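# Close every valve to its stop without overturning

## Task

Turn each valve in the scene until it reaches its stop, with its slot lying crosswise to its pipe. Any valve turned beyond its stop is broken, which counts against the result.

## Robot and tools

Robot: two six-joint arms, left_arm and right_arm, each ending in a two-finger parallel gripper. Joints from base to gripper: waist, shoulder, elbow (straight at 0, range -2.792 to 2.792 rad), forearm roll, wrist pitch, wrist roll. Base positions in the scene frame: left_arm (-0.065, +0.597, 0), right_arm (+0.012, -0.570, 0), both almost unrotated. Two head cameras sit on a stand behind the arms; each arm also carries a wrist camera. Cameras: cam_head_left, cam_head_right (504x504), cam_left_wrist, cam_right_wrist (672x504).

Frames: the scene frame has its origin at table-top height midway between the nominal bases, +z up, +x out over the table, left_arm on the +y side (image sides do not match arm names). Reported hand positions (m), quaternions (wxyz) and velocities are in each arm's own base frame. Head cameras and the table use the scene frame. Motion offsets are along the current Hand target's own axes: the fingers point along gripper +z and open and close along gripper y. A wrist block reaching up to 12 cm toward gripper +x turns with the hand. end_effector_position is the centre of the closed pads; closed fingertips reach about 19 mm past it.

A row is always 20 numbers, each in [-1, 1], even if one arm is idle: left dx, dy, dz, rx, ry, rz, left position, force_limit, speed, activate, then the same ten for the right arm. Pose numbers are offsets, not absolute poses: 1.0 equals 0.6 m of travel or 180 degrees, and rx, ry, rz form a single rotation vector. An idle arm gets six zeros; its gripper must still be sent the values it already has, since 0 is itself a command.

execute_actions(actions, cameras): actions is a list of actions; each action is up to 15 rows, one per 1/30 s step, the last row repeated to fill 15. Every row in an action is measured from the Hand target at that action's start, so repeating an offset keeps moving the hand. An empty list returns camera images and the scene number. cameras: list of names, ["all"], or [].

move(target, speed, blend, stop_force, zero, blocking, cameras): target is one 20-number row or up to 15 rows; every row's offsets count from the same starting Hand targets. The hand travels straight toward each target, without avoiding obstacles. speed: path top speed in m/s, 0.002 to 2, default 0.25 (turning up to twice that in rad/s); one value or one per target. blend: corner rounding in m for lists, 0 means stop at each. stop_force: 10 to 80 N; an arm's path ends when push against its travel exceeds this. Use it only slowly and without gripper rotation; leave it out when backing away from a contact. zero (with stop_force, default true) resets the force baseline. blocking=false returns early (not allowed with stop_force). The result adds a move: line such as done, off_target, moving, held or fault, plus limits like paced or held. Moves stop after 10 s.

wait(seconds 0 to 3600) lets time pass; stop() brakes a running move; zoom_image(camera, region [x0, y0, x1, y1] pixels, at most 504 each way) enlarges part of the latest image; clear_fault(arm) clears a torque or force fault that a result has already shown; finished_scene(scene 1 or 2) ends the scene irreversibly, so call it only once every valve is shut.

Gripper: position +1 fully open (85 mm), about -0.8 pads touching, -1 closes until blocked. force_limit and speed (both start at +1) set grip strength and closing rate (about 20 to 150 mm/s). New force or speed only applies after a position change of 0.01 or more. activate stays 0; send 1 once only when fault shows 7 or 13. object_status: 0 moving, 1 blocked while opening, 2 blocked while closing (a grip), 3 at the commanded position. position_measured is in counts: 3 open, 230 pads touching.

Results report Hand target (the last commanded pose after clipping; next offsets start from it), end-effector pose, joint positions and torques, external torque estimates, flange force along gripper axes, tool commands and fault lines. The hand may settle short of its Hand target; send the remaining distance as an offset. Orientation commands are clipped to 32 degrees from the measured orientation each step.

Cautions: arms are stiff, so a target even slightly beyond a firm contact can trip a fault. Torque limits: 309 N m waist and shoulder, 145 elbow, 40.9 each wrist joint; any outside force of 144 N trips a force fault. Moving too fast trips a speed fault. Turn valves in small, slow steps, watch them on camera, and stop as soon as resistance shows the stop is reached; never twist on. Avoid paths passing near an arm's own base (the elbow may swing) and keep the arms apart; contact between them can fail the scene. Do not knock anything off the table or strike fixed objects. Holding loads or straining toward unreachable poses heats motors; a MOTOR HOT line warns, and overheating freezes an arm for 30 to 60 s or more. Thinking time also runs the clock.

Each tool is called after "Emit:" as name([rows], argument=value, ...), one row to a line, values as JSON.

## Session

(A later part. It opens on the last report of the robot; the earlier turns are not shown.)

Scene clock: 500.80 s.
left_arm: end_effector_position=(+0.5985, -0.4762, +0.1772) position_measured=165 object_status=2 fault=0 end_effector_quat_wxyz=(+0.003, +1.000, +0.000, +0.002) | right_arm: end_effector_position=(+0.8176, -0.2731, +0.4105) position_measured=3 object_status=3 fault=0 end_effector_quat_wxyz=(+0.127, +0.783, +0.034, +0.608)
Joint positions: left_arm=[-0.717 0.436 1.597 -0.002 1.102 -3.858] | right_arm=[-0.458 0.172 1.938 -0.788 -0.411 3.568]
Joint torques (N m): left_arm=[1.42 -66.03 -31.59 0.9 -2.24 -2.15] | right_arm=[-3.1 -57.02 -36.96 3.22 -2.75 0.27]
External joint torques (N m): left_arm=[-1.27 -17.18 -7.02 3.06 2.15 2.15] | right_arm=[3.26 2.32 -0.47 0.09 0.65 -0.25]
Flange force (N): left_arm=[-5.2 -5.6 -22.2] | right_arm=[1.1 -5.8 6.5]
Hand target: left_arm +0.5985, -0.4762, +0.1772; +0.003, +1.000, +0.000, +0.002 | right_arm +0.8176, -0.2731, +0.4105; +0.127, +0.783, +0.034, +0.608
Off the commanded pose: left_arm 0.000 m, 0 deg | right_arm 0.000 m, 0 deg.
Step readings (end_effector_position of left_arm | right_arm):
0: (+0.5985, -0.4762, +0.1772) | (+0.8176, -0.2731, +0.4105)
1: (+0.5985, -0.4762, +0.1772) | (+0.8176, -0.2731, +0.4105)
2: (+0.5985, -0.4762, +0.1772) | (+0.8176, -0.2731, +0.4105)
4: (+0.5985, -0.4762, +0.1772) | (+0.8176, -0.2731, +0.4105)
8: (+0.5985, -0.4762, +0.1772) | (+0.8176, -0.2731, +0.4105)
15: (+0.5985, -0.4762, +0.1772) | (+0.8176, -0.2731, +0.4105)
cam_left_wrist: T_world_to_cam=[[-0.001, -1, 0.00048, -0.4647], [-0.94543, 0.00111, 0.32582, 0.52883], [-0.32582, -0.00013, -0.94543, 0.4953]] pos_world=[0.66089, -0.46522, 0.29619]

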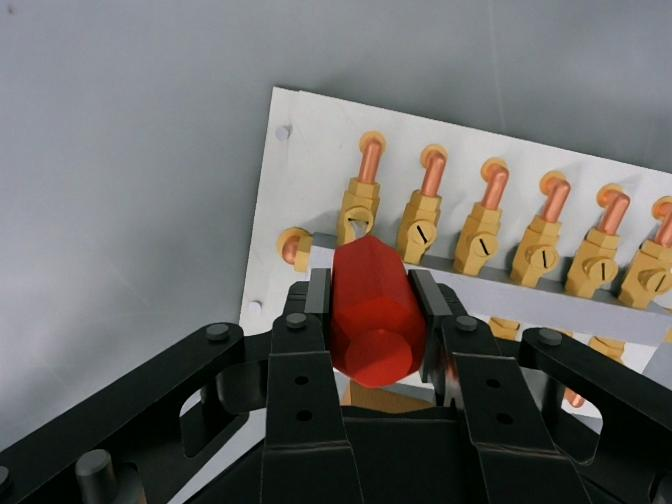

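Emit:
move([
  [0,0,0,0,0,0.0167,-0.98,1,-1,0,0,0,0,0,0,0,1,1,1,0],
  [0,0,-0.02,0,0,0.0167,-0.98,1,-1,0,0,0,0,0,0,0,1,1,1,0],
  [-0.0103,0.0590,-0.02,0,0,0.2944,-0.98,1,-1,0,0,0,0,0,0,0,1,1,1,0],
  [-0.0103,0.0590,-0.0072,0,0,0.2944,-0.98,1,-1,0,0,0,0,0,0,0,1,1,1,0],
], speed=[0.1,0.1,0.4,0.1], blend=[0.001,0.003,0.003,0], cameras=["cam_left_wrist"])

Emit:
zoom_image(camera="cam_left_wrist", region=[340, 205, 376, 232])

Scene clock: 513.60 s.
left_arm: end_effector_position=(+0.5923, -0.5117, +0.1818) position_measured=165 object_status=2 fault=0 end_effector_quat_wxyz=(+0.002, +0.895, -0.446, +0.003) | right_arm: end_effector_position=(+0.8176, -0.2731, +0.4105) position_measured=3 object_status=3 fault=0 end_effector_quat_wxyz=(+0.127, +0.783, +0.034, +0.608)
Joint positions: left_arm=[-0.756 0.458 1.553 -0.002 1.123 -2.972] | right_arm=[-0.458 0.172 1.938 -0.788 -0.411 3.568]
Joint torques (N m): left_arm=[4.59 -82.33 -37.08 3.82 0.06 -0.12] | right_arm=[-2.9 -57.19 -36.98 3.23 -2.75 0.25]
External joint torques (N m): left_arm=[-4.48 -2.92 -1.77 0.12 -0.16 0.12] | right_arm=[3.04 1.7 -0.63 0.09 0.63 -0.23]
Flange force (N): left_arm=[0.6 5.6 -3.4] | right_arm=[1.6 -5.4 5.6]
Hand target: left_arm +0.5923, -0.5116, +0.1817; +0.002, +0.895, -0.446, +0.003 | right_arm +0.8176, -0.2731, +0.4105; +0.127, +0.783, +0.034, +0.608
Off the commanded pose: left_arm 0.000 m, 0 deg | right_arm 0.000 m, 0 deg.
move: done
cam_left_wrist: T_world_to_cam=[[-0.79916, -0.6011, -0.00482, 0.17769], [-0.57015, 0.75542, 0.3229, 0.68575], [-0.19045, 0.2608, -0.94642, 0.55109]] pos_world=[0.63794, -0.55495, 0.30099]

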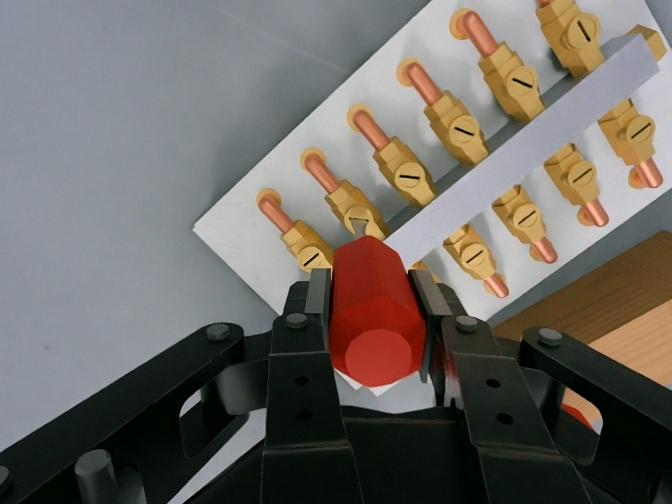

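Scaled by 14.000.

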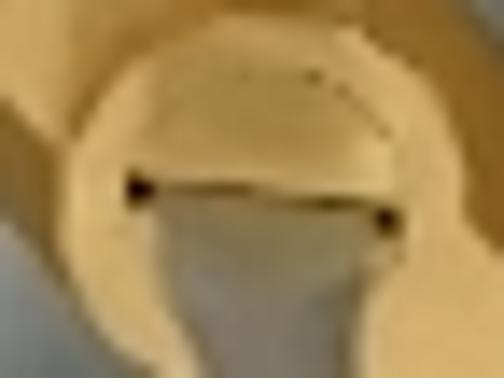

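Emit:
move([
  [-0.0008,-0.0003,0,0,0,0,-0.98,1,-1,0,0,0,0,0,0,0,1,1,1,0],
  [-0.0008,-0.0003,0.015,0,0,0,-0.98,1,-1,0,0,0,0,0,0,0,1,1,1,0],
], speed=0.01, stop_force=14, cameras=["cam_left_wrist"])

Emit:
zoom_image(camera="cam_left_wrist", region=[340, 205, 376, 232])

Scene clock: 518.97 s.
left_arm: end_effector_position=(+0.5923, -0.5112, +0.1770) position_measured=165 object_status=2 fault=0 end_effector_quat_wxyz=(+0.002, +0.895, -0.446, +0.003) | right_arm: end_effector_position=(+0.8176, -0.2731, +0.4105) position_measured=3 object_status=3 fault=0 end_effector_quat_wxyz=(+0.127, +0.783, +0.034, +0.608)
Joint positions: left_arm=[-0.756 0.461 1.558 -0.002 1.115 -2.972] | right_arm=[-0.458 0.172 1.938 -0.788 -0.411 3.568]
Joint torques (N m): left_arm=[5.54 -58.27 -22.06 4.17 -0.31 -0.12] | right_arm=[-2.97 -56.87 -36.96 3.23 -2.76 0.29]
External joint torques (N m): left_arm=[-5.38 -27.67 -16.85 -0.22 0.21 0.12] | right_arm=[3.22 1.14 -0.59 0.09 0.63 -0.27]
Flange force (N): left_arm=[-0.7 7.1 -34.9] | right_arm=[1.9 -5.9 4.7]
Hand target: left_arm +0.5923, -0.5112, +0.1770; +0.002, +0.895, -0.446, +0.003 (not the last commanded pose) | right_arm +0.8176, -0.2731, +0.4105; +0.127, +0.783, +0.034, +0.608
Off the commanded pose: left_arm 0.004 m, 0 deg | right_arm 0.000 m, 0 deg.
move: contact (left_arm); path passed 1 of 2 targets
cam_left_wrist: T_world_to_cam=[[-0.79912, -0.60115, -0.00491, 0.17781], [-0.5703, 0.75548, 0.32249, 0.68719], [-0.19016, 0.26051, -0.94656, 0.54612]] pos_world=[0.63784, -0.55454, 0.29619]

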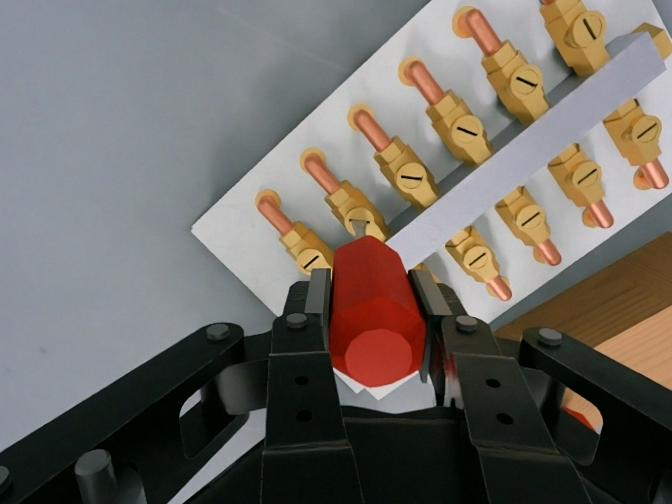

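Scaled by 14.000.

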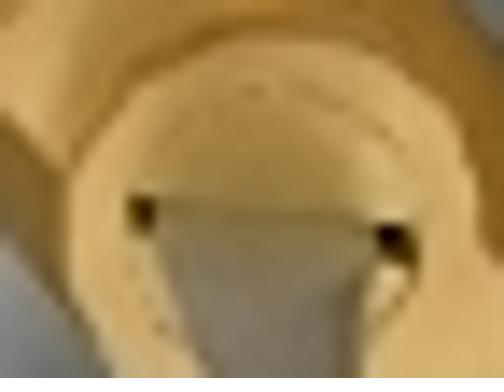

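Emit:
move([
  [0.0005,0.0020,-0.0004,0,0,-0.1444,-0.98,1,-1,0,0,0,0,0,0,0,1,1,1,0],
  [0.0017,0.0036,-0.0004,0,0,-0.2778,-0.98,1,-1,0,0,0,0,0,0,0,1,1,1,0],
], speed=0.2, blend=[0.001,0])

Emit:
execute_actions([
  [[0,0.0001,0,0,0,-0.0056,-0.98,1,-1,0,0,0,0,0,0,0,1,1,1,0]],
], cameras=["cam_left_wrist"])

Emit:
zoom_image(camera="cam_left_wrist", region=[340, 205, 376, 232])

Scene clock: 525.57 s.
left_arm: end_effector_position=(+0.5912, -0.5134, +0.1772) position_measured=165 object_status=2 fault=0 end_effector_quat_wxyz=(+0.003, +1.000, -0.026, +0.002) | right_arm: end_effector_position=(+0.8176, -0.2731, +0.4105) position_measured=3 object_status=3 fault=0 end_effector_quat_wxyz=(+0.127, +0.783, +0.034, +0.608)
Joint positions: left_arm=[-0.759 0.462 1.557 -0.002 1.116 -3.848] | right_arm=[-0.458 0.172 1.938 -0.788 -0.411 3.568]
Joint torques (N m): left_arm=[-0.85 -71.96 -34.6 0.97 -2.77 -0.7] | right_arm=[-3.1 -57.07 -36.98 3.2 -2.73 0.27]
External joint torques (N m): left_arm=[0.98 -13.67 -4.18 3.01 2.68 0.7] | right_arm=[3.2 2.02 -0.41 0.11 0.63 -0.25]
Flange force (N): left_arm=[-5.1 -6.7 -17.7] | right_arm=[1.1 -5.9 5.9]
Hand target: left_arm +0.5912, -0.5134, +0.1772; +0.003, +1.000, -0.026, +0.002 | right_arm +0.8176, -0.2731, +0.4105; +0.127, +0.783, +0.034, +0.608
Off the commanded pose: left_arm 0.000 m, 0 deg | right_arm 0.000 m, 0 deg.
move: done

Scene clock: 526.27 s.
left_arm: end_effector_position=(+0.5912, -0.5134, +0.1772) position_measured=165 object_status=2 fault=0 end_effector_quat_wxyz=(+0.003, +1.000, -0.017, +0.002) | right_arm: end_effector_position=(+0.8176, -0.2731, +0.4105) position_measured=3 object_status=3 fault=0 end_effector_quat_wxyz=(+0.127, +0.783, +0.034, +0.608)
Joint positions: left_arm=[-0.759 0.462 1.557 -0.002 1.116 -3.865] | right_arm=[-0.458 0.172 1.938 -0.788 -0.411 3.568]
Joint torques (N m): left_arm=[-1.35 -71.9 -34.81 0.84 -3 -0.98] | right_arm=[-3.21 -57.11 -36.96 3.25 -2.73 0.27]
External joint torques (N m): left_arm=[1.53 -14.08 -4.05 3.15 2.91 0.98] | right_arm=[3.11 1.94 -0.35 0.05 0.64 -0.25]
Flange force (N): left_arm=[-4.8 -8.0 -18.2] | right_arm=[1.2 -5.6 5.6]
Hand target: left_arm +0.5912, -0.5134, +0.1772; +0.003, +1.000, -0.017, +0.002 | right_arm +0.8176, -0.2731, +0.4105; +0.127, +0.783, +0.034, +0.608
Off the commanded pose: left_arm 0.000 m, 0 deg | right_arm 0.000 m, 0 deg.
Step readings (end_effector_position of left_arm | right_arm):
0: (+0.5912, -0.5134, +0.1772) | (+0.8176, -0.2731, +0.4105)
1: (+0.5912, -0.5134, +0.1772) | (+0.8176, -0.2731, +0.4105)
2: (+0.5912, -0.5134, +0.1772) | (+0.8176, -0.2731, +0.4105)
4: (+0.5912, -0.5134, +0.1772) | (+0.8176, -0.2731, +0.4105)
8: (+0.5912, -0.5134, +0.1772) | (+0.8176, -0.2731, +0.4105)
15: (+0.5912, -0.5134, +0.1772) | (+0.8176, -0.2731, +0.4105)
cam_left_wrist: T_world_to_cam=[[-0.03556, -0.99937, 0.00073, -0.48118], [-0.945, 0.03386, 0.32532, 0.53865], [-0.32514, 0.01088, -0.9456, 0.49817]] pos_world=[0.65388, -0.50454, 0.29619]

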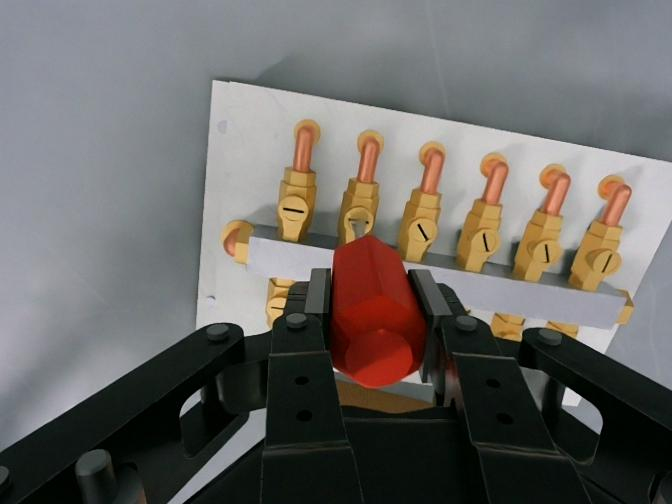

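Scaled by 14.000.

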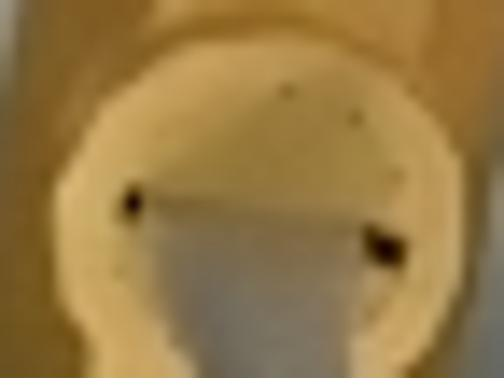

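Emit:
execute_actions([
  [[0,0.0001,0,0,0,-0.0056,-0.98,1,-1,0,0,0,0,0,0,0,1,1,1,0]],
  [[0,0.0001,0,0,0,-0.0056,-0.98,1,-1,0,0,0,0,0,0,0,1,1,1,0]],
])

Scene clock: 529.03 s.
left_arm: end_effector_position=(+0.5912, -0.5135, +0.1772) position_measured=165 object_status=2 fault=0 end_effector_quat_wxyz=(+0.003, +1.000, +0.001, +0.002) | right_arm: end_effector_position=(+0.8176, -0.2731, +0.4105) position_measured=3 object_status=3 fault=0 end_effector_quat_wxyz=(+0.127, +0.783, +0.034, +0.608)
Joint positions: left_arm=[-0.759 0.462 1.556 -0.002 1.116 -3.901] | right_arm=[-0.458 0.172 1.938 -0.788 -0.411 3.568]
Joint torques (N m): left_arm=[-0.05 -70.41 -34.4 0.07 -3.14 -2.26] | right_arm=[-3 -57.05 -37.01 3.21 -2.76 0.29]
External joint torques (N m): left_arm=[0.22 -15.6 -4.47 3.93 3.06 2.26] | right_arm=[2.89 1.97 -0.51 0.1 0.65 -0.27]
External joint torques at the end of the 1st action: left_arm=[0.82 -14.51 -4.31 3.52 3.05 1.59] | right_arm=[3.12 1.44 -0.54 0.11 0.62 -0.23]
Flange force (N): left_arm=[-5.4 -8.9 -19.9] | right_arm=[1.1 -5.3 5.8]
Flange force at the end of the 1st action (N): left_arm=[-4.6 -8.0 -19.0] | right_arm=[1.6 -5.7 5.1]
Hand target: left_arm +0.5912, -0.5135, +0.1772; +0.003, +1.000, +0.001, +0.002 | right_arm +0.8176, -0.2731, +0.4105; +0.127, +0.783, +0.034, +0.608
Off the commanded pose: left_arm 0.000 m, 0 deg | right_arm 0.000 m, 0 deg.
Step readings (end_effector_position of left_arm | right_arm; steps 1 to 15: 1st action; 16 to 30: 2nd action):
0: (+0.5912, -0.5134, +0.1772) | (+0.8176, -0.2731, +0.4105)
1: (+0.5912, -0.5134, +0.1772) | (+0.8176, -0.2731, +0.4105)
2: (+0.5912, -0.5134, +0.1772) | (+0.8176, -0.2731, +0.4105)
4: (+0.5912, -0.5135, +0.1772) | (+0.8176, -0.2731, +0.4105)
8: (+0.5912, -0.5135, +0.1772) | (+0.8176, -0.2731, +0.4105)
15: (+0.5912, -0.5135, +0.1772) | (+0.8176, -0.2731, +0.4105)
16: (+0.5912, -0.5135, +0.1772) | (+0.8176, -0.2731, +0.4105)
17: (+0.5912, -0.5135, +0.1772) | (+0.8176, -0.2731, +0.4105)
19: (+0.5912, -0.5135, +0.1772) | (+0.8176, -0.2731, +0.4105)
23: (+0.5912, -0.5135, +0.1772) | (+0.8176, -0.2731, +0.4105)
30: (+0.5912, -0.5135, +0.1772) | (+0.8176, -0.2731, +0.4105)

Emit:
move([
  [0,0,0,0,0,0.0167,-0.98,1,-1,0,0,0,0,0,0,0,1,1,1,0],
  [0,0,-0.02,0,0,0.0167,-0.98,1,-1,0,0,0,0,0,0,0,1,1,1,0],
  [-0.0100,0.0587,-0.02,0,0,0.3222,-0.98,1,-1,0,0,0,0,0,0,0,1,1,1,0],
  [-0.0100,0.0587,-0.0072,0,0,0.3222,-0.98,1,-1,0,0,0,0,0,0,0,1,1,1,0],
], speed=[0.1,0.1,0.4,0.1], blend=[0.001,0.003,0.003,0], cameras=["cam_left_wrist"])

Emit:
zoom_image(camera="cam_left_wrist", region=[340, 205, 376, 232])

Scene clock: 537.27 s.
left_arm: end_effector_position=(+0.5852, -0.5488, +0.1818) position_measured=165 object_status=2 fault=0 end_effector_quat_wxyz=(+0.002, +0.875, -0.484, +0.003) | right_arm: end_effector_position=(+0.8176, -0.2731, +0.4105) position_measured=3 object_status=3 fault=0 end_effector_quat_wxyz=(+0.127, +0.783, +0.034, +0.608)
Joint positions: left_arm=[-0.796 0.487 1.509 -0.001 1.139 -2.926] | right_arm=[-0.458 0.172 1.938 -0.788 -0.411 3.568]
Joint torques (N m): left_arm=[4.52 -84.93 -36.87 3.86 0.12 -0.13] | right_arm=[-3.04 -57.33 -37.02 3.21 -2.74 0.27]
External joint torques (N m): left_arm=[-4.33 -4.03 -2.52 0.12 -0.23 0.13] | right_arm=[3.18 2.06 -0.43 0.1 0.63 -0.25]
Flange force (N): left_arm=[0.9 5.2 -4.6] | right_arm=[1.1 -5.7 6.0]
Hand target: left_arm +0.5852, -0.5487, +0.1817; +0.002, +0.875, -0.484, +0.003 | right_arm +0.8176, -0.2731, +0.4105; +0.127, +0.783, +0.034, +0.608
Off the commanded pose: left_arm 0.000 m, 0 deg | right_arm 0.000 m, 0 deg.
move: done
cam_left_wrist: T_world_to_cam=[[-0.84819, -0.52967, -0.00552, 0.21769], [-0.50288, 0.80193, 0.32254, 0.69596], [-0.16641, 0.27635, -0.94654, 0.55387]] pos_world=[0.62679, -0.59586, 0.30099]

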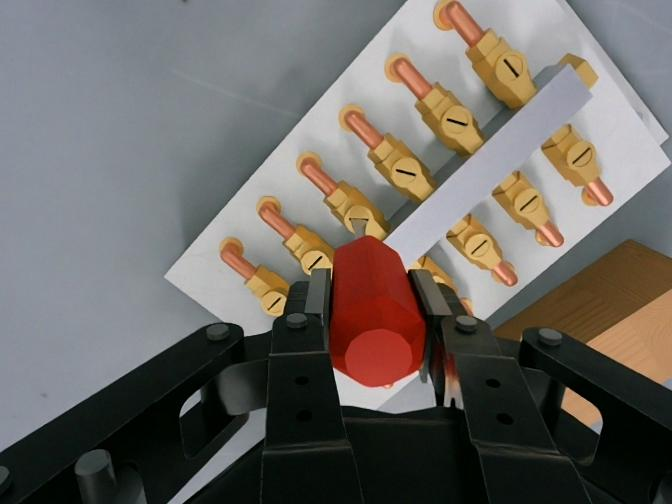

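Scaled by 14.000.

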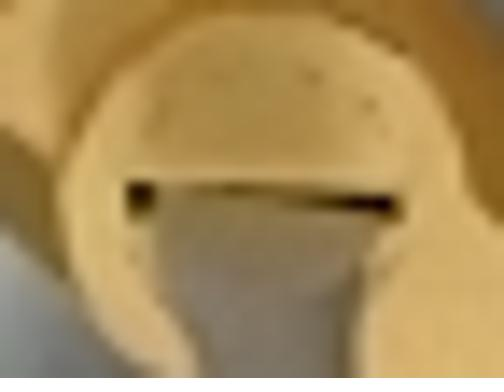

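Emit:
move([
  [-0.0003,-0.0001,0,0,0,-0.0139,-0.98,1,-1,0,0,0,0,0,0,0,1,1,1,0],
  [-0.0003,-0.0001,0.015,0,0,-0.0139,-0.98,1,-1,0,0,0,0,0,0,0,1,1,1,0],
], speed=0.01, stop_force=14, cameras=["cam_left_wrist"])

Emit:
zoom_image(camera="cam_left_wrist", region=[340, 205, 376, 232])

Scene clock: 545.23 s.
left_arm: end_effector_position=(+0.5853, -0.5486, +0.1772) position_measured=165 object_status=2 fault=0 end_effector_quat_wxyz=(+0.002, +0.885, -0.465, +0.003) | right_arm: end_effector_position=(+0.8176, -0.2731, +0.4105) position_measured=3 object_status=3 fault=0 end_effector_quat_wxyz=(+0.127, +0.783, +0.034, +0.608)
Joint positions: left_arm=[-0.796 0.49 1.513 -0.001 1.131 -2.969] | right_arm=[-0.458 0.172 1.938 -0.788 -0.411 3.568]
Joint torques (N m): left_arm=[4.15 -64.39 -24.85 3.97 -0.35 0.07] | right_arm=[-3.2 -57 -36.86 3.25 -2.76 0.28]
External joint torques (N m): left_arm=[-4 -24.23 -14.21 -0.01 0.24 -0.07] | right_arm=[3.07 1.93 -0.6 0.05 0.66 -0.26]
Flange force (N): left_arm=[-1.4 5.5 -29.6] | right_arm=[1.5 -5.4 5.9]
Hand target: left_arm +0.5852, -0.5486, +0.1772; +0.002, +0.885, -0.465, +0.003 (not the last commanded pose) | right_arm +0.8176, -0.2731, +0.4105; +0.127, +0.783, +0.034, +0.608
Off the commanded pose: left_arm 0.004 m, 0 deg | right_arm 0.000 m, 0 deg.
move: contact (left_arm); path passed 1 of 2 targets
cam_left_wrist: T_world_to_cam=[[-0.82423, -0.56623, -0.00529, 0.1836], [-0.53745, 0.77933, 0.32216, 0.70525], [-0.17829, 0.26838, -0.94667, 0.55217]] pos_world=[0.62882, -0.59385, 0.29649]

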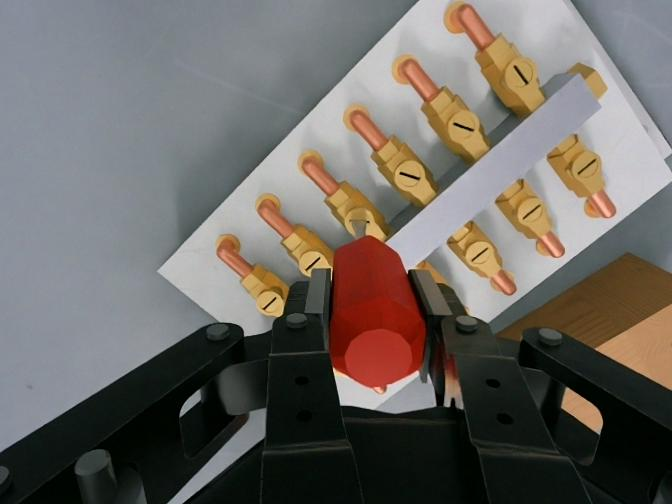

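Scaled by 14.000.

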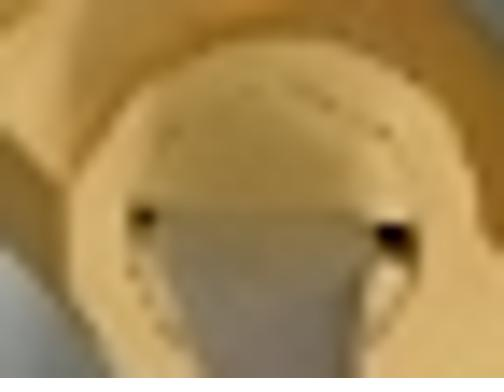

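Emit:
move([
  [0.0005,0.0021,-0.0003,0,0,-0.15,-0.98,1,-1,0,0,0,0,0,0,0,1,1,1,0],
  [0.0019,0.0038,-0.0003,0,0,-0.2972,-0.98,1,-1,0,0,0,0,0,0,0,1,1,1,0],
], speed=0.2, blend=[0.001,0])

Emit:
execute_actions([
  [[0,0.0001,0,0,0,-0.0056,-0.98,1,-1,0,0,0,0,0,0,0,1,1,1,0]],
], cameras=["cam_left_wrist"])

Emit:
zoom_image(camera="cam_left_wrist", region=[340, 205, 460, 295])

Scene clock: 551.87 s.
left_arm: end_effector_position=(+0.5840, -0.5509, +0.1774) position_measured=165 object_status=2 fault=0 end_effector_quat_wxyz=(+0.003, +1.000, -0.017, +0.002) | right_arm: end_effector_position=(+0.8176, -0.2731, +0.4105) position_measured=3 object_status=3 fault=0 end_effector_quat_wxyz=(+0.127, +0.783, +0.034, +0.608)
Joint positions: left_arm=[-0.799 0.491 1.512 -0.001 1.132 -3.906] | right_arm=[-0.458 0.172 1.938 -0.788 -0.411 3.568]
Joint torques (N m): left_arm=[-0.82 -79.73 -38.78 0.91 -3.41 -1.03] | right_arm=[-2.87 -57.19 -36.94 3.22 -2.73 0.26]
External joint torques (N m): left_arm=[0.95 -8.88 -0.29 3.1 3.32 1.03] | right_arm=[2.99 2.11 -0.45 0.08 0.63 -0.24]
Flange force (N): left_arm=[-5.4 -8.0 -11.6] | right_arm=[1.1 -5.4 6.0]
Hand target: left_arm +0.5840, -0.5509, +0.1774; +0.003, +1.000, -0.017, +0.002 | right_arm +0.8176, -0.2731, +0.4105; +0.127, +0.783, +0.034, +0.608
Off the commanded pose: left_arm 0.000 m, 0 deg | right_arm 0.000 m, 0 deg.
move: done

Scene clock: 552.57 s.
left_arm: end_effector_position=(+0.5840, -0.5509, +0.1774) position_measured=165 object_status=2 fault=0 end_effector_quat_wxyz=(+0.003, +1.000, -0.008, +0.002) | right_arm: end_effector_position=(+0.8176, -0.2731, +0.4105) position_measured=3 object_status=3 fault=0 end_effector_quat_wxyz=(+0.127, +0.783, +0.034, +0.608)
Joint positions: left_arm=[-0.799 0.491 1.511 -0.001 1.132 -3.924] | right_arm=[-0.458 0.172 1.938 -0.788 -0.411 3.568]
Joint torques (N m): left_arm=[-0.44 -79.29 -38.64 0.51 -3.53 -1.59] | right_arm=[-3.21 -57.05 -36.94 3.24 -2.76 0.28]
External joint torques (N m): left_arm=[0.6 -9.63 -0.51 3.51 3.45 1.59] | right_arm=[3.52 1.77 -0.56 0.08 0.64 -0.26]
Flange force (N): left_arm=[-5.5 -8.6 -12.5] | right_arm=[1.6 -6.2 5.9]
Hand target: left_arm +0.5840, -0.5509, +0.1774; +0.003, +1.000, -0.008, +0.002 | right_arm +0.8176, -0.2731, +0.4105; +0.127, +0.783, +0.034, +0.608
Off the commanded pose: left_arm 0.000 m, 0 deg | right_arm 0.000 m, 0 deg.
Step readings (end_effector_position of left_arm | right_arm):
0: (+0.5840, -0.5509, +0.1774) | (+0.8176, -0.2731, +0.4105)
1: (+0.5840, -0.5509, +0.1774) | (+0.8176, -0.2731, +0.4105)
2: (+0.5840, -0.5509, +0.1774) | (+0.8176, -0.2731, +0.4105)
4: (+0.5840, -0.5509, +0.1774) | (+0.8176, -0.2731, +0.4105)
8: (+0.5840, -0.5509, +0.1774) | (+0.8176, -0.2731, +0.4105)
15: (+0.5840, -0.5509, +0.1774) | (+0.8176, -0.2731, +0.4105)
cam_left_wrist: T_world_to_cam=[[-0.0176, -0.99984, 0.00106, -0.52978], [-0.94551, 0.01699, 0.32516, 0.52407], [-0.32512, 0.00472, -0.94566, 0.49303]] pos_world=[0.64648, -0.54093, 0.29639]

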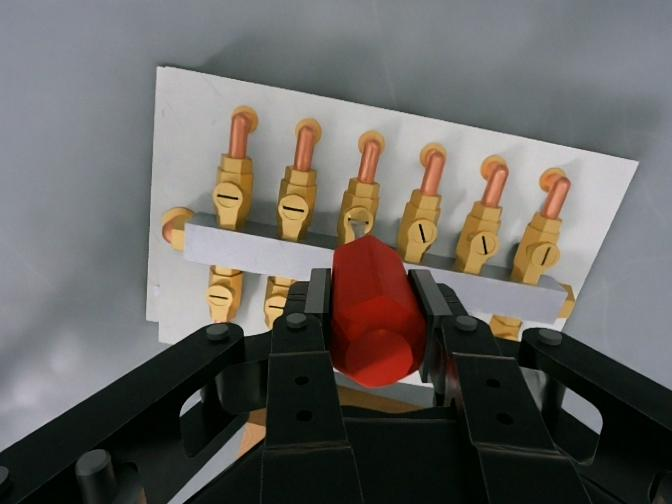

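Scaled by 4.200.

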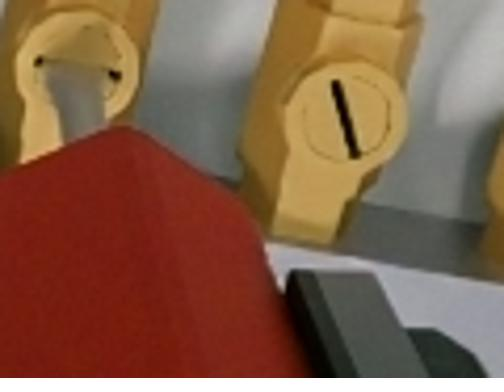

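Emit:
execute_actions([
  [[0,0.0001,0,0,0,-0.0056,-0.98,1,-1,0,0,0,0,0,0,0,1,1,1,0]],
])

Scene clock: 555.67 s.
left_arm: end_effector_position=(+0.5840, -0.5510, +0.1774) position_measured=165 object_status=2 fault=0 end_effector_quat_wxyz=(+0.003, +1.000, +0.001, +0.002) | right_arm: end_effector_position=(+0.8176, -0.2731, +0.4105) position_measured=3 object_status=3 fault=0 end_effector_quat_wxyz=(+0.127, +0.783, +0.034, +0.608)
Joint positions: left_arm=[-0.799 0.491 1.511 -0.001 1.132 -3.941] | right_arm=[-0.458 0.172 1.938 -0.788 -0.411 3.568]
Joint torques (N m): left_arm=[-0.28 -77.99 -37.5 0.27 -3.28 -2.11] | right_arm=[-3.3 -57.09 -36.9 3.22 -2.74 0.31]
External joint torques (N m): left_arm=[0.4 -10.52 -1.52 3.74 3.2 2.11] | right_arm=[3.35 2.04 -0.5 0.09 0.63 -0.29]
Flange force (N): left_arm=[-4.4 -8.4 -13.6] | right_arm=[1.2 -6.1 6.2]
Hand target: left_arm +0.5840, -0.5510, +0.1774; +0.003, +1.000, +0.001, +0.002 | right_arm +0.8176, -0.2731, +0.4105; +0.127, +0.783, +0.034, +0.608
Off the commanded pose: left_arm 0.000 m, 0 deg | right_arm 0.000 m, 0 deg.
Step readings (end_effector_position of left_arm | right_arm):
0: (+0.5840, -0.5509, +0.1774) | (+0.8176, -0.2731, +0.4105)
1: (+0.5840, -0.5509, +0.1774) | (+0.8176, -0.2731, +0.4105)
2: (+0.5840, -0.5509, +0.1774) | (+0.8176, -0.2731, +0.4105)
4: (+0.5840, -0.5510, +0.1774) | (+0.8176, -0.2731, +0.4105)
8: (+0.5840, -0.5510, +0.1774) | (+0.8176, -0.2731, +0.4105)
15: (+0.5840, -0.5510, +0.1774) | (+0.8176, -0.2731, +0.4105)

Emit:
move([
  [0,0,0,0,0,0.0167,-0.98,1,-1,0,0,0,0,0,0,0,1,1,1,0],
  [0,0,-0.02,0,0,0.0167,-0.98,1,-1,0,0,0,0,0,0,0,1,1,1,0],
  [-0.0092,0.0577,-0.02,0,0,0.3944,-0.98,1,-1,0,0,0,0,0,0,0,1,1,1,0],
  [-0.0092,0.0577,-0.0072,0,0,0.3944,-0.98,1,-1,0,0,0,0,0,0,0,1,1,1,0],
], speed=[0.1,0.1,0.4,0.1], blend=[0.001,0.003,0.003,0], cameras=["cam_left_wrist"])

Emit:
zoom_image(camera="cam_left_wrist", region=[340, 205, 376, 232])

Scene clock: 563.30 s.
left_arm: end_effector_position=(+0.5785, -0.5856, +0.1819) position_measured=165 object_status=2 fault=0 end_effector_quat_wxyz=(+0.001, +0.815, -0.580, +0.004) | right_arm: end_effector_position=(+0.8176, -0.2731, +0.4105) position_measured=3 object_status=3 fault=0 end_effector_quat_wxyz=(+0.127, +0.783, +0.034, +0.608)
Joint positions: left_arm=[-0.833 0.518 1.46 -0.001 1.157 -2.737] | right_arm=[-0.458 0.172 1.938 -0.788 -0.411 3.568]
Joint torques (N m): left_arm=[2.75 -88.25 -37.31 3.85 -0.07 -0.11] | right_arm=[-3.07 -57.21 -36.97 3.19 -2.75 0.25]
External joint torques (N m): left_arm=[-2.62 -3.69 -2.35 0.15 -0.04 0.11] | right_arm=[3.05 2.4 -0.46 0.12 0.66 -0.23]
Flange force (N): left_arm=[1.3 2.8 -4.5] | right_arm=[0.9 -5.5 6.5]
Hand target: left_arm +0.5785, -0.5856, +0.1819; +0.001, +0.815, -0.580, +0.004 | right_arm +0.8176, -0.2731, +0.4105; +0.127, +0.783, +0.034, +0.608
Off the commanded pose: left_arm 0.000 m, 0 deg | right_arm 0.000 m, 0 deg.
move: done
cam_left_wrist: T_world_to_cam=[[-0.94545, -0.32567, -0.00737, 0.36858], [-0.31053, 0.89419, 0.32247, 0.66484], [-0.09843, 0.30717, -0.94655, 0.54183]] pos_world=[0.60826, -0.64089, 0.30119]

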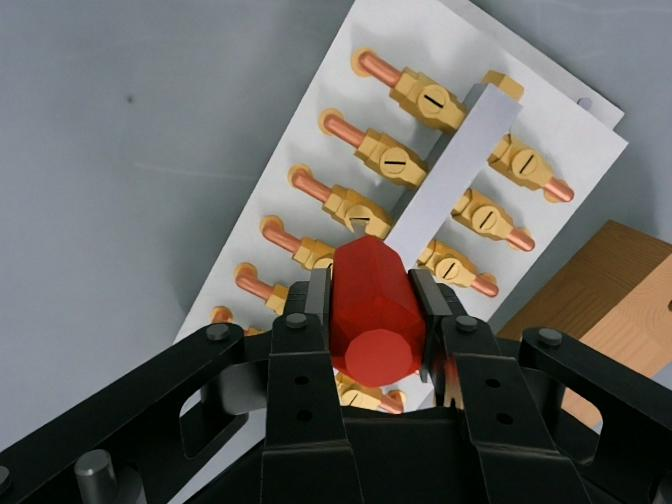

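Scaled by 14.000.

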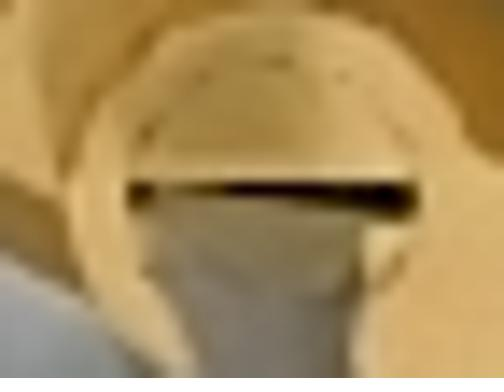

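Emit:
move([
  [-0.0003,0.0002,0,0,0,-0.0183,-0.98,1,-1,0,0,0,0,0,0,0,1,1,1,0],
  [-0.0003,0.0002,0.015,0,0,-0.0183,-0.98,1,-1,0,0,0,0,0,0,0,1,1,1,0],
], speed=0.01, stop_force=14, cameras=["cam_left_wrist"])

Emit:
zoom_image(camera="cam_left_wrist", region=[340, 205, 376, 232])

Scene clock: 570.07 s.
left_arm: end_effector_position=(+0.5784, -0.5856, +0.1772) position_measured=165 object_status=2 fault=0 end_effector_quat_wxyz=(+0.001, +0.831, -0.556, +0.004) | right_arm: end_effector_position=(+0.8176, -0.2731, +0.4105) position_measured=3 object_status=3 fault=0 end_effector_quat_wxyz=(+0.127, +0.783, +0.034, +0.608)
Joint positions: left_arm=[-0.833 0.52 1.464 -0.001 1.149 -2.794] | right_arm=[-0.458 0.172 1.938 -0.788 -0.411 3.568]
Joint torques (N m): left_arm=[5.7 -65.07 -22.98 4.4 0.1 -0.01] | right_arm=[-3.07 -57.13 -36.92 3.2 -2.7 0.26]
External joint torques (N m): left_arm=[-5.47 -27.35 -16.62 -0.4 -0.2 0.01] | right_arm=[3.33 1.66 -0.51 0.11 0.59 -0.24]
Flange force (N): left_arm=[1.4 6.7 -32.6] | right_arm=[1.4 -6.0 5.5]
Hand target: left_arm +0.5784, -0.5856, +0.1772; +0.001, +0.831, -0.556, +0.004 (not the last commanded pose) | right_arm +0.8176, -0.2731, +0.4105; +0.127, +0.783, +0.034, +0.608
Off the commanded pose: left_arm 0.004 m, 0 deg | right_arm 0.000 m, 0 deg.
move: contact (left_arm); path passed 1 of 2 targets
cam_left_wrist: T_world_to_cam=[[-0.92516, -0.3795, -0.00703, 0.32513], [-0.36139, 0.87503, 0.32206, 0.68456], [-0.11607, 0.3005, -0.94669, 0.54365]] pos_world=[0.61129, -0.63899, 0.29649]

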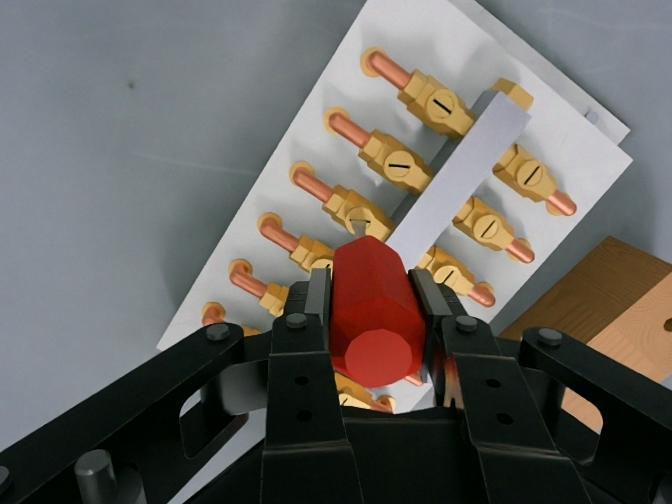

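Scaled by 14.000.

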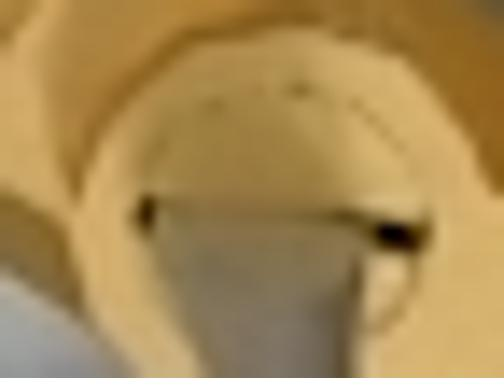

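Emit:
move([
  [0,0.0004,-0.0003,0,0,0,-0.98,1,-1,0,0,0,0,0,0,0,1,1,1,0],
  [0.0003,0.0021,-0.0003,0,0,-0.1222,-0.98,1,-1,0,0,0,0,0,0,0,1,1,1,0],
  [0.0013,0.0036,-0.0003,0,0,-0.2444,-0.98,1,-1,0,0,0,0,0,0,0,1,1,1,0],
  [0.0027,0.0047,-0.0003,0,0,-0.3644,-0.98,1,-1,0,0,0,0,0,0,0,1,1,1,0],
], speed=0.2, blend=[0.0002,0.001,0.001,0])

Emit:
execute_actions([
  [[0,0.0001,0,0,0,-0.0056,-0.98,1,-1,0,0,0,0,0,0,0,1,1,1,0]],
], cameras=["cam_left_wrist"])

Emit:
zoom_image(camera="cam_left_wrist", region=[340, 205, 460, 295])

Scene clock: 580.63 s.
left_arm: end_effector_position=(+0.5764, -0.5881, +0.1774) position_measured=165 object_status=2 fault=0 end_effector_quat_wxyz=(+0.003, +1.000, -0.018, +0.002) | right_arm: end_effector_position=(+0.8176, -0.2731, +0.4105) position_measured=3 object_status=3 fault=0 end_effector_quat_wxyz=(+0.127, +0.783, +0.034, +0.608)
Joint positions: left_arm=[-0.837 0.521 1.463 -0.001 1.149 -3.943] | right_arm=[-0.458 0.172 1.938 -0.788 -0.411 3.568]
Joint torques (N m): left_arm=[-2.79 -82.2 -38.74 0.23 -3.46 -0.89] | right_arm=[-2.95 -57.1 -37.01 3.25 -2.74 0.26]
External joint torques (N m): left_arm=[2.96 -9.67 -0.68 3.83 3.37 0.9] | right_arm=[3.01 1.67 -0.44 0.06 0.63 -0.23]
Flange force (N): left_arm=[-3.7 -9.9 -12.3] | right_arm=[1.4 -5.4 5.2]
Hand target: left_arm +0.5764, -0.5881, +0.1774; +0.003, +1.000, -0.018, +0.002 | right_arm +0.8176, -0.2731, +0.4105; +0.127, +0.783, +0.034, +0.608
Off the commanded pose: left_arm 0.000 m, 0 deg | right_arm 0.000 m, 0 deg.
move: done

Scene clock: 581.33 s.
left_arm: end_effector_position=(+0.5764, -0.5882, +0.1774) position_measured=165 object_status=2 fault=0 end_effector_quat_wxyz=(+0.003, +1.000, -0.009, +0.002) | right_arm: end_effector_position=(+0.8176, -0.2731, +0.4105) position_measured=3 object_status=3 fault=0 end_effector_quat_wxyz=(+0.127, +0.783, +0.034, +0.608)
Joint positions: left_arm=[-0.837 0.521 1.463 -0.001 1.15 -3.961] | right_arm=[-0.458 0.172 1.938 -0.788 -0.411 3.568]
Joint torques (N m): left_arm=[-2.8 -81.9 -38.9 -0.14 -3.54 -1.43] | right_arm=[-3.18 -57.16 -36.94 3.25 -2.76 0.26]
External joint torques (N m): left_arm=[2.94 -9.78 -0.48 4.19 3.46 1.43] | right_arm=[3.4 1.92 -0.29 0.04 0.65 -0.24]
Flange force (N): left_arm=[-3.4 -10.8 -12.3] | right_arm=[1.3 -6.0 5.6]
Hand target: left_arm +0.5764, -0.5882, +0.1774; +0.003, +1.000, -0.009, +0.002 | right_arm +0.8176, -0.2731, +0.4105; +0.127, +0.783, +0.034, +0.608
Off the commanded pose: left_arm 0.000 m, 0 deg | right_arm 0.000 m, 0 deg.
Step readings (end_effector_position of left_arm | right_arm):
0: (+0.5764, -0.5881, +0.1774) | (+0.8176, -0.2731, +0.4105)
1: (+0.5764, -0.5881, +0.1774) | (+0.8176, -0.2731, +0.4105)
2: (+0.5764, -0.5881, +0.1774) | (+0.8176, -0.2731, +0.4105)
4: (+0.5765, -0.5882, +0.1774) | (+0.8176, -0.2731, +0.4105)
8: (+0.5764, -0.5882, +0.1774) | (+0.8176, -0.2731, +0.4105)
15: (+0.5764, -0.5882, +0.1774) | (+0.8176, -0.2731, +0.4105)
cam_left_wrist: T_world_to_cam=[[-0.01918, -0.99982, 0.00138, -0.56628], [-0.94558, 0.01859, 0.32487, 0.51858], [-0.32483, 0.00493, -0.94576, 0.49069]] pos_world=[0.63888, -0.57823, 0.29639]

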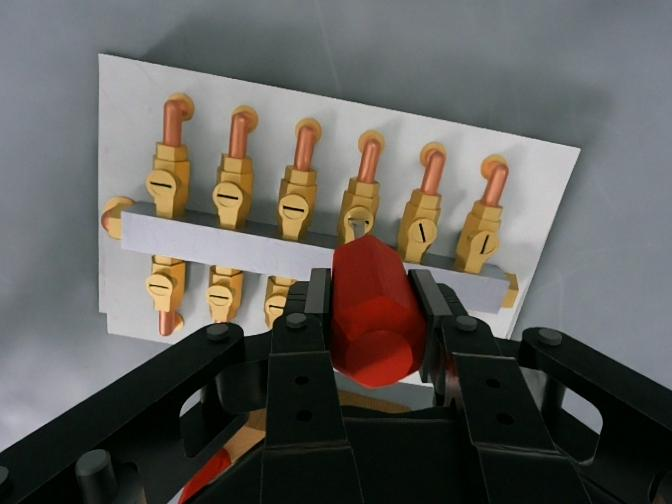

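Scaled by 4.200.

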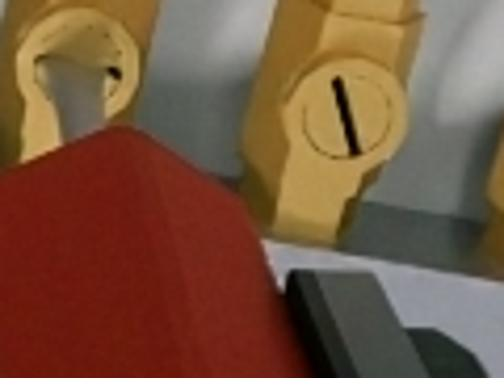

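Emit:
execute_actions([
  [[0,0.0001,0,0,0,-0.0056,-0.98,1,-1,0,0,0,0,0,0,0,1,1,1,0]],
])

Scene clock: 584.40 s.
left_arm: end_effector_position=(+0.5764, -0.5883, +0.1774) position_measured=165 object_status=2 fault=0 end_effector_quat_wxyz=(+0.003, +1.000, +0.000, +0.002) | right_arm: end_effector_position=(+0.8176, -0.2731, +0.4105) position_measured=3 object_status=3 fault=0 end_effector_quat_wxyz=(+0.127, +0.783, +0.034, +0.608)
Joint positions: left_arm=[-0.837 0.521 1.463 -0.001 1.15 -3.978] | right_arm=[-0.458 0.172 1.938 -0.788 -0.411 3.568]
Joint torques (N m): left_arm=[-2.18 -81.75 -38.73 -0.47 -3.59 -2.17] | right_arm=[-2.94 -57.06 -36.96 3.21 -2.76 0.26]
External joint torques (N m): left_arm=[2.35 -10.14 -0.71 4.54 3.51 2.17] | right_arm=[2.84 1.7 -0.5 0.09 0.66 -0.24]
Flange force (N): left_arm=[-3.0 -10.9 -12.8] | right_arm=[1.3 -5.2 5.3]
Hand target: left_arm +0.5764, -0.5883, +0.1774; +0.003, +1.000, +0.000, +0.002 | right_arm +0.8176, -0.2731, +0.4105; +0.127, +0.783, +0.034, +0.608
Off the commanded pose: left_arm 0.000 m, 0 deg | right_arm 0.000 m, 0 deg.
Step readings (end_effector_position of left_arm | right_arm):
0: (+0.5764, -0.5882, +0.1774) | (+0.8176, -0.2731, +0.4105)
1: (+0.5764, -0.5882, +0.1774) | (+0.8176, -0.2731, +0.4105)
2: (+0.5764, -0.5882, +0.1774) | (+0.8176, -0.2731, +0.4105)
4: (+0.5765, -0.5882, +0.1774) | (+0.8176, -0.2731, +0.4105)
8: (+0.5764, -0.5883, +0.1774) | (+0.8176, -0.2731, +0.4105)
15: (+0.5764, -0.5883, +0.1774) | (+0.8176, -0.2731, +0.4105)

Emit:
move([
  [0,0,0,0,0,0.0167,-0.98,1,-1,0,0,0,0,0,0,0,1,1,1,0],
  [0,0,-0.02,0,0,0.0167,-0.98,1,-1,0,0,0,0,0,0,0,1,1,1,0],
  [-0.0095,0.0578,-0.02,0,0,0.3722,-0.98,1,-1,0,0,0,0,0,0,0,1,1,1,0],
  [-0.0095,0.0578,-0.0072,0,0,0.3722,-0.98,1,-1,0,0,0,0,0,0,0,1,1,1,0],
], speed=[0.1,0.1,0.4,0.1], blend=[0.001,0.003,0.003,0], cameras=["cam_left_wrist"])

Emit:
zoom_image(camera="cam_left_wrist", region=[340, 205, 376, 232])

Scene clock: 591.07 s.
left_arm: end_effector_position=(+0.5707, -0.6230, +0.1819) position_measured=165 object_status=2 fault=0 end_effector_quat_wxyz=(+0.001, +0.834, -0.552, +0.004) | right_arm: end_effector_position=(+0.8176, -0.2731, +0.4105) position_measured=3 object_status=3 fault=0 end_effector_quat_wxyz=(+0.127, +0.783, +0.034, +0.608)
Joint positions: left_arm=[-0.87 0.55 1.407 -0.001 1.176 -2.842] | right_arm=[-0.458 0.172 1.938 -0.788 -0.411 3.568]
Joint torques (N m): left_arm=[4.6 -91.52 -37.97 3.95 0.01 -0.16] | right_arm=[-2.88 -57.02 -37.09 3.22 -2.74 0.28]
External joint torques (N m): left_arm=[-4.35 -3.57 -1.94 0.08 -0.11 0.16] | right_arm=[2.92 2.06 -0.24 0.08 0.64 -0.26]
Flange force (N): left_arm=[0.8 5.0 -3.8] | right_arm=[0.8 -5.5 5.6]
Hand target: left_arm +0.5707, -0.6229, +0.1819; +0.001, +0.834, -0.552, +0.004 | right_arm +0.8176, -0.2731, +0.4105; +0.127, +0.783, +0.034, +0.608
Off the commanded pose: left_arm 0.000 m, 0 deg | right_arm 0.000 m, 0 deg.
move: done
cam_left_wrist: T_world_to_cam=[[-0.92109, -0.3893, -0.00696, 0.29536], [-0.37064, 0.87118, 0.32197, 0.71581], [-0.11928, 0.29914, -0.94673, 0.55951]] pos_world=[0.6041, -0.67599, 0.30129]

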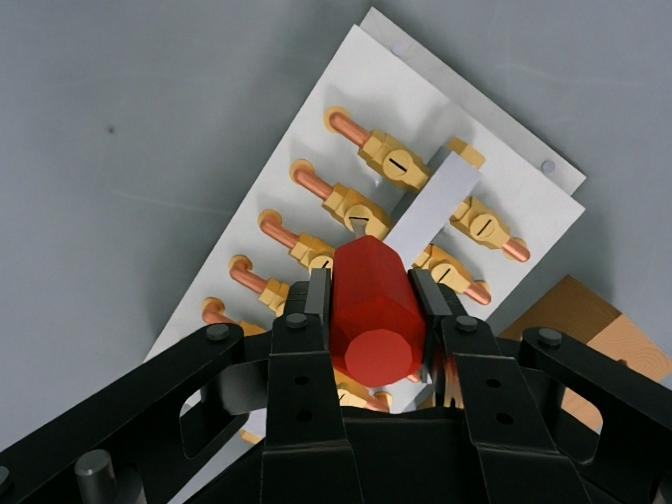

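Scaled by 14.000.

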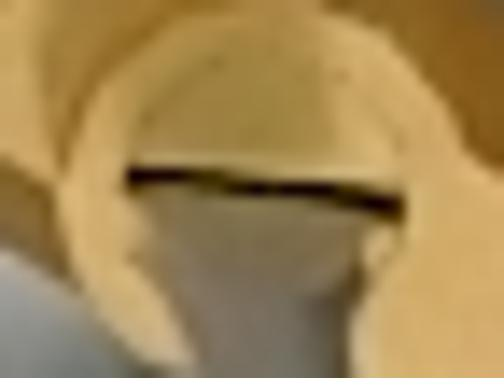

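Emit:
move([
  [-0.0001,0,0,0,0,0.005,-0.98,1,-1,0,0,0,0,0,0,0,1,1,1,0],
  [-0.0001,0,0.015,0,0,0.005,-0.98,1,-1,0,0,0,0,0,0,0,1,1,1,0],
], speed=0.01, stop_force=14, cameras=["cam_left_wrist"])

Emit:
zoom_image(camera="cam_left_wrist", region=[340, 205, 376, 232])

Scene clock: 596.77 s.
left_arm: end_effector_position=(+0.5708, -0.6230, +0.1772) position_measured=165 object_status=2 fault=0 end_effector_quat_wxyz=(+0.001, +0.830, -0.558, +0.004) | right_arm: end_effector_position=(+0.8176, -0.2731, +0.4105) position_measured=3 object_status=3 fault=0 end_effector_quat_wxyz=(+0.127, +0.783, +0.034, +0.608)
Joint positions: left_arm=[-0.87 0.553 1.412 -0.001 1.168 -2.826] | right_arm=[-0.458 0.172 1.938 -0.788 -0.411 3.568]
Joint torques (N m): left_arm=[5.88 -66.73 -22.94 4.37 -0.1 -0.15] | right_arm=[-3.18 -57.02 -36.92 3.22 -2.73 0.28]
External joint torques (N m): left_arm=[-5.71 -28.41 -16.8 -0.35 0 0.15] | right_arm=[3.37 1.88 -0.35 0.07 0.63 -0.26]
Flange force (N): left_arm=[0.9 6.7 -33.2] | right_arm=[1.2 -6.1 5.6]
Hand target: left_arm +0.5708, -0.6230, +0.1772; +0.001, +0.830, -0.558, +0.004 (not the last commanded pose) | right_arm +0.8176, -0.2731, +0.4105; +0.127, +0.783, +0.034, +0.608
Off the commanded pose: left_arm 0.004 m, 0 deg | right_arm 0.000 m, 0 deg.
move: contact (left_arm); path passed 1 of 2 targets
cam_left_wrist: T_world_to_cam=[[-0.92706, -0.37483, -0.00717, 0.30794], [-0.35706, 0.87696, 0.32164, 0.71331], [-0.11427, 0.30074, -0.94683, 0.55322]] pos_world=[0.60339, -0.67649, 0.29659]

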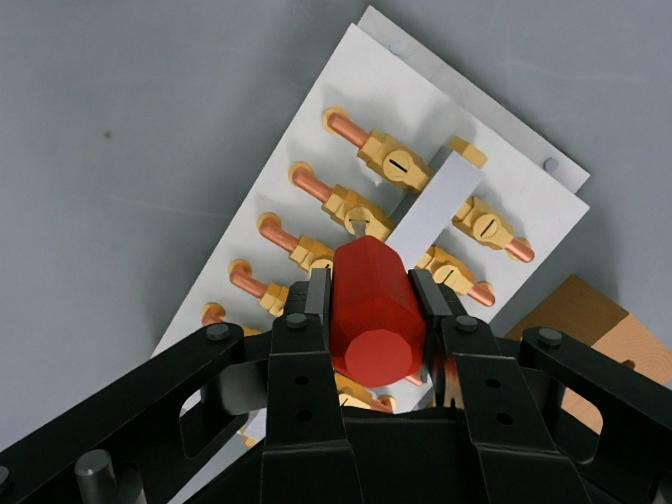

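Scaled by 14.000.

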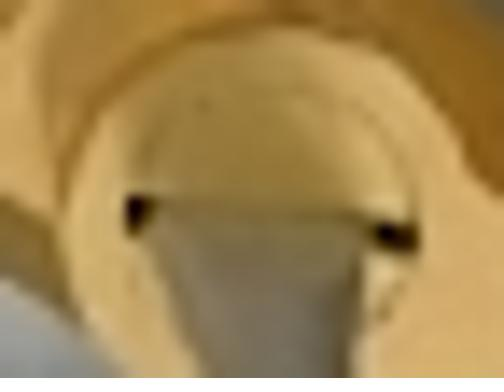

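Emit:
move([
  [0.0003,0.0017,-0.0003,0,0,-0.1222,-0.98,1,-1,0,0,0,0,0,0,0,1,1,1,0],
  [0.0013,0.0032,-0.0003,0,0,-0.2444,-0.98,1,-1,0,0,0,0,0,0,0,1,1,1,0],
  [0.0027,0.0043,-0.0003,0,0,-0.3667,-0.98,1,-1,0,0,0,0,0,0,0,1,1,1,0],
], speed=0.2, blend=[0.001,0.001,0])

Emit:
execute_actions([
  [[0,0.0001,0,0,0,-0.0056,-0.98,1,-1,0,0,0,0,0,0,0,1,1,1,0]],
], cameras=["cam_left_wrist"])

Emit:
zoom_image(camera="cam_left_wrist", region=[340, 205, 460, 295])

Scene clock: 603.13 s.
left_arm: end_effector_position=(+0.5690, -0.6254, +0.1774) position_measured=165 object_status=2 fault=0 end_effector_quat_wxyz=(+0.003, +1.000, -0.017, +0.003) | right_arm: end_effector_position=(+0.8176, -0.2731, +0.4105) position_measured=3 object_status=3 fault=0 end_effector_quat_wxyz=(+0.127, +0.783, +0.034, +0.608)
Joint positions: left_arm=[-0.873 0.554 1.41 -0.001 1.169 -3.981] | right_arm=[-0.458 0.172 1.938 -0.788 -0.411 3.568]
Joint torques (N m): left_arm=[-1.01 -76.82 -32.32 1.02 -2.18 -1.17] | right_arm=[-3.01 -57.06 -36.88 3.24 -2.76 0.27]
External joint torques (N m): left_arm=[1.21 -18.86 -7.61 3.1 2.1 1.17] | right_arm=[3.2 2.12 -0.43 0.06 0.66 -0.25]
Flange force (N): left_arm=[-3.2 -7.3 -22.1] | right_arm=[1.2 -5.7 6.0]
Hand target: left_arm +0.5690, -0.6254, +0.1774; +0.003, +1.000, -0.017, +0.003 | right_arm +0.8176, -0.2731, +0.4105; +0.127, +0.783, +0.034, +0.608
Off the commanded pose: left_arm 0.000 m, 0 deg | right_arm 0.000 m, 0 deg.
move: done

Scene clock: 603.83 s.
left_arm: end_effector_position=(+0.5690, -0.6255, +0.1774) position_measured=165 object_status=2 fault=0 end_effector_quat_wxyz=(+0.003, +1.000, -0.008, +0.003) | right_arm: end_effector_position=(+0.8176, -0.2731, +0.4105) position_measured=3 object_status=3 fault=0 end_effector_quat_wxyz=(+0.127, +0.783, +0.034, +0.608)
Joint positions: left_arm=[-0.873 0.554 1.41 -0.001 1.169 -3.999] | right_arm=[-0.458 0.172 1.938 -0.788 -0.411 3.568]
Joint torques (N m): left_arm=[-0.74 -76.78 -32.52 0.76 -2.35 -1.53] | right_arm=[-3.11 -57.03 -36.97 3.24 -2.75 0.28]
External joint torques (N m): left_arm=[0.92 -18.57 -7.3 3.33 2.27 1.53] | right_arm=[3.07 1.76 -0.63 0.08 0.64 -0.26]
Flange force (N): left_arm=[-3.1 -7.5 -21.9] | right_arm=[1.5 -5.5 5.7]
Hand target: left_arm +0.5690, -0.6255, +0.1774; +0.003, +1.000, -0.008, +0.003 | right_arm +0.8176, -0.2731, +0.4105; +0.127, +0.783, +0.034, +0.608
Off the commanded pose: left_arm 0.000 m, 0 deg | right_arm 0.000 m, 0 deg.
Step readings (end_effector_position of left_arm | right_arm):
0: (+0.5690, -0.6254, +0.1774) | (+0.8176, -0.2731, +0.4105)
1: (+0.5690, -0.6254, +0.1774) | (+0.8176, -0.2731, +0.4105)
2: (+0.5690, -0.6254, +0.1774) | (+0.8176, -0.2731, +0.4105)
4: (+0.5690, -0.6255, +0.1774) | (+0.8176, -0.2731, +0.4105)
8: (+0.5690, -0.6255, +0.1774) | (+0.8176, -0.2731, +0.4105)
15: (+0.5690, -0.6255, +0.1774) | (+0.8176, -0.2731, +0.4105)
cam_left_wrist: T_world_to_cam=[[-0.01697, -0.99986, 0.00168, -0.60502], [-0.94568, 0.01659, 0.32466, 0.51107], [-0.32465, 0.00392, -0.94583, 0.48772]] pos_world=[0.63138, -0.61533, 0.29639]

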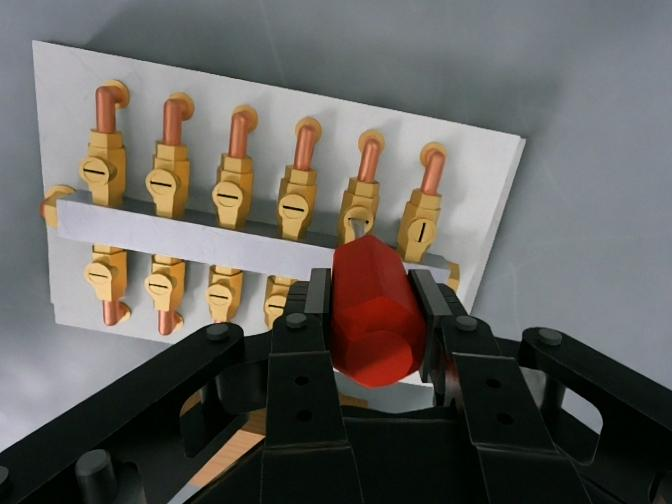

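Scaled by 4.200.

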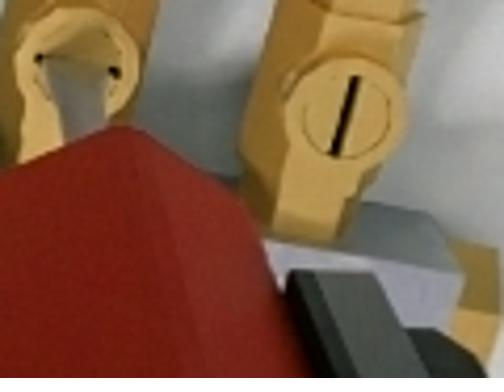

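Emit:
execute_actions([
  [[0,0.0001,0,0,0,-0.0056,-0.98,1,-1,0,0,0,0,0,0,0,1,1,1,0]],
])

Scene clock: 607.37 s.
left_arm: end_effector_position=(+0.5690, -0.6256, +0.1774) position_measured=165 object_status=2 fault=0 end_effector_quat_wxyz=(+0.003, +1.000, +0.001, +0.002) | right_arm: end_effector_position=(+0.8176, -0.2731, +0.4105) position_measured=3 object_status=3 fault=0 end_effector_quat_wxyz=(+0.127, +0.783, +0.034, +0.608)
Joint positions: left_arm=[-0.873 0.554 1.41 -0.001 1.169 -4.017] | right_arm=[-0.458 0.172 1.938 -0.788 -0.411 3.568]
Joint torques (N m): left_arm=[-0.15 -76.08 -32.49 0.52 -2.56 -2.2] | right_arm=[-3.19 -57.09 -37 3.23 -2.74 0.26]
External joint torques (N m): left_arm=[0.29 -18.92 -7.21 3.57 2.48 2.2] | right_arm=[3.26 1.95 -0.41 0.08 0.63 -0.24]
Flange force (N): left_arm=[-3.3 -8.0 -22.3] | right_arm=[1.3 -5.8 5.8]
Hand target: left_arm +0.5690, -0.6256, +0.1774; +0.003, +1.000, +0.001, +0.002 | right_arm +0.8176, -0.2731, +0.4105; +0.127, +0.783, +0.034, +0.608
Off the commanded pose: left_arm 0.000 m, 0 deg | right_arm 0.000 m, 0 deg.
Step readings (end_effector_position of left_arm | right_arm):
0: (+0.5690, -0.6255, +0.1774) | (+0.8176, -0.2731, +0.4105)
1: (+0.5690, -0.6255, +0.1774) | (+0.8176, -0.2731, +0.4105)
2: (+0.5690, -0.6255, +0.1774) | (+0.8176, -0.2731, +0.4105)
4: (+0.5690, -0.6255, +0.1774) | (+0.8176, -0.2731, +0.4105)
8: (+0.5690, -0.6256, +0.1774) | (+0.8176, -0.2731, +0.4105)
15: (+0.5690, -0.6256, +0.1774) | (+0.8176, -0.2731, +0.4105)


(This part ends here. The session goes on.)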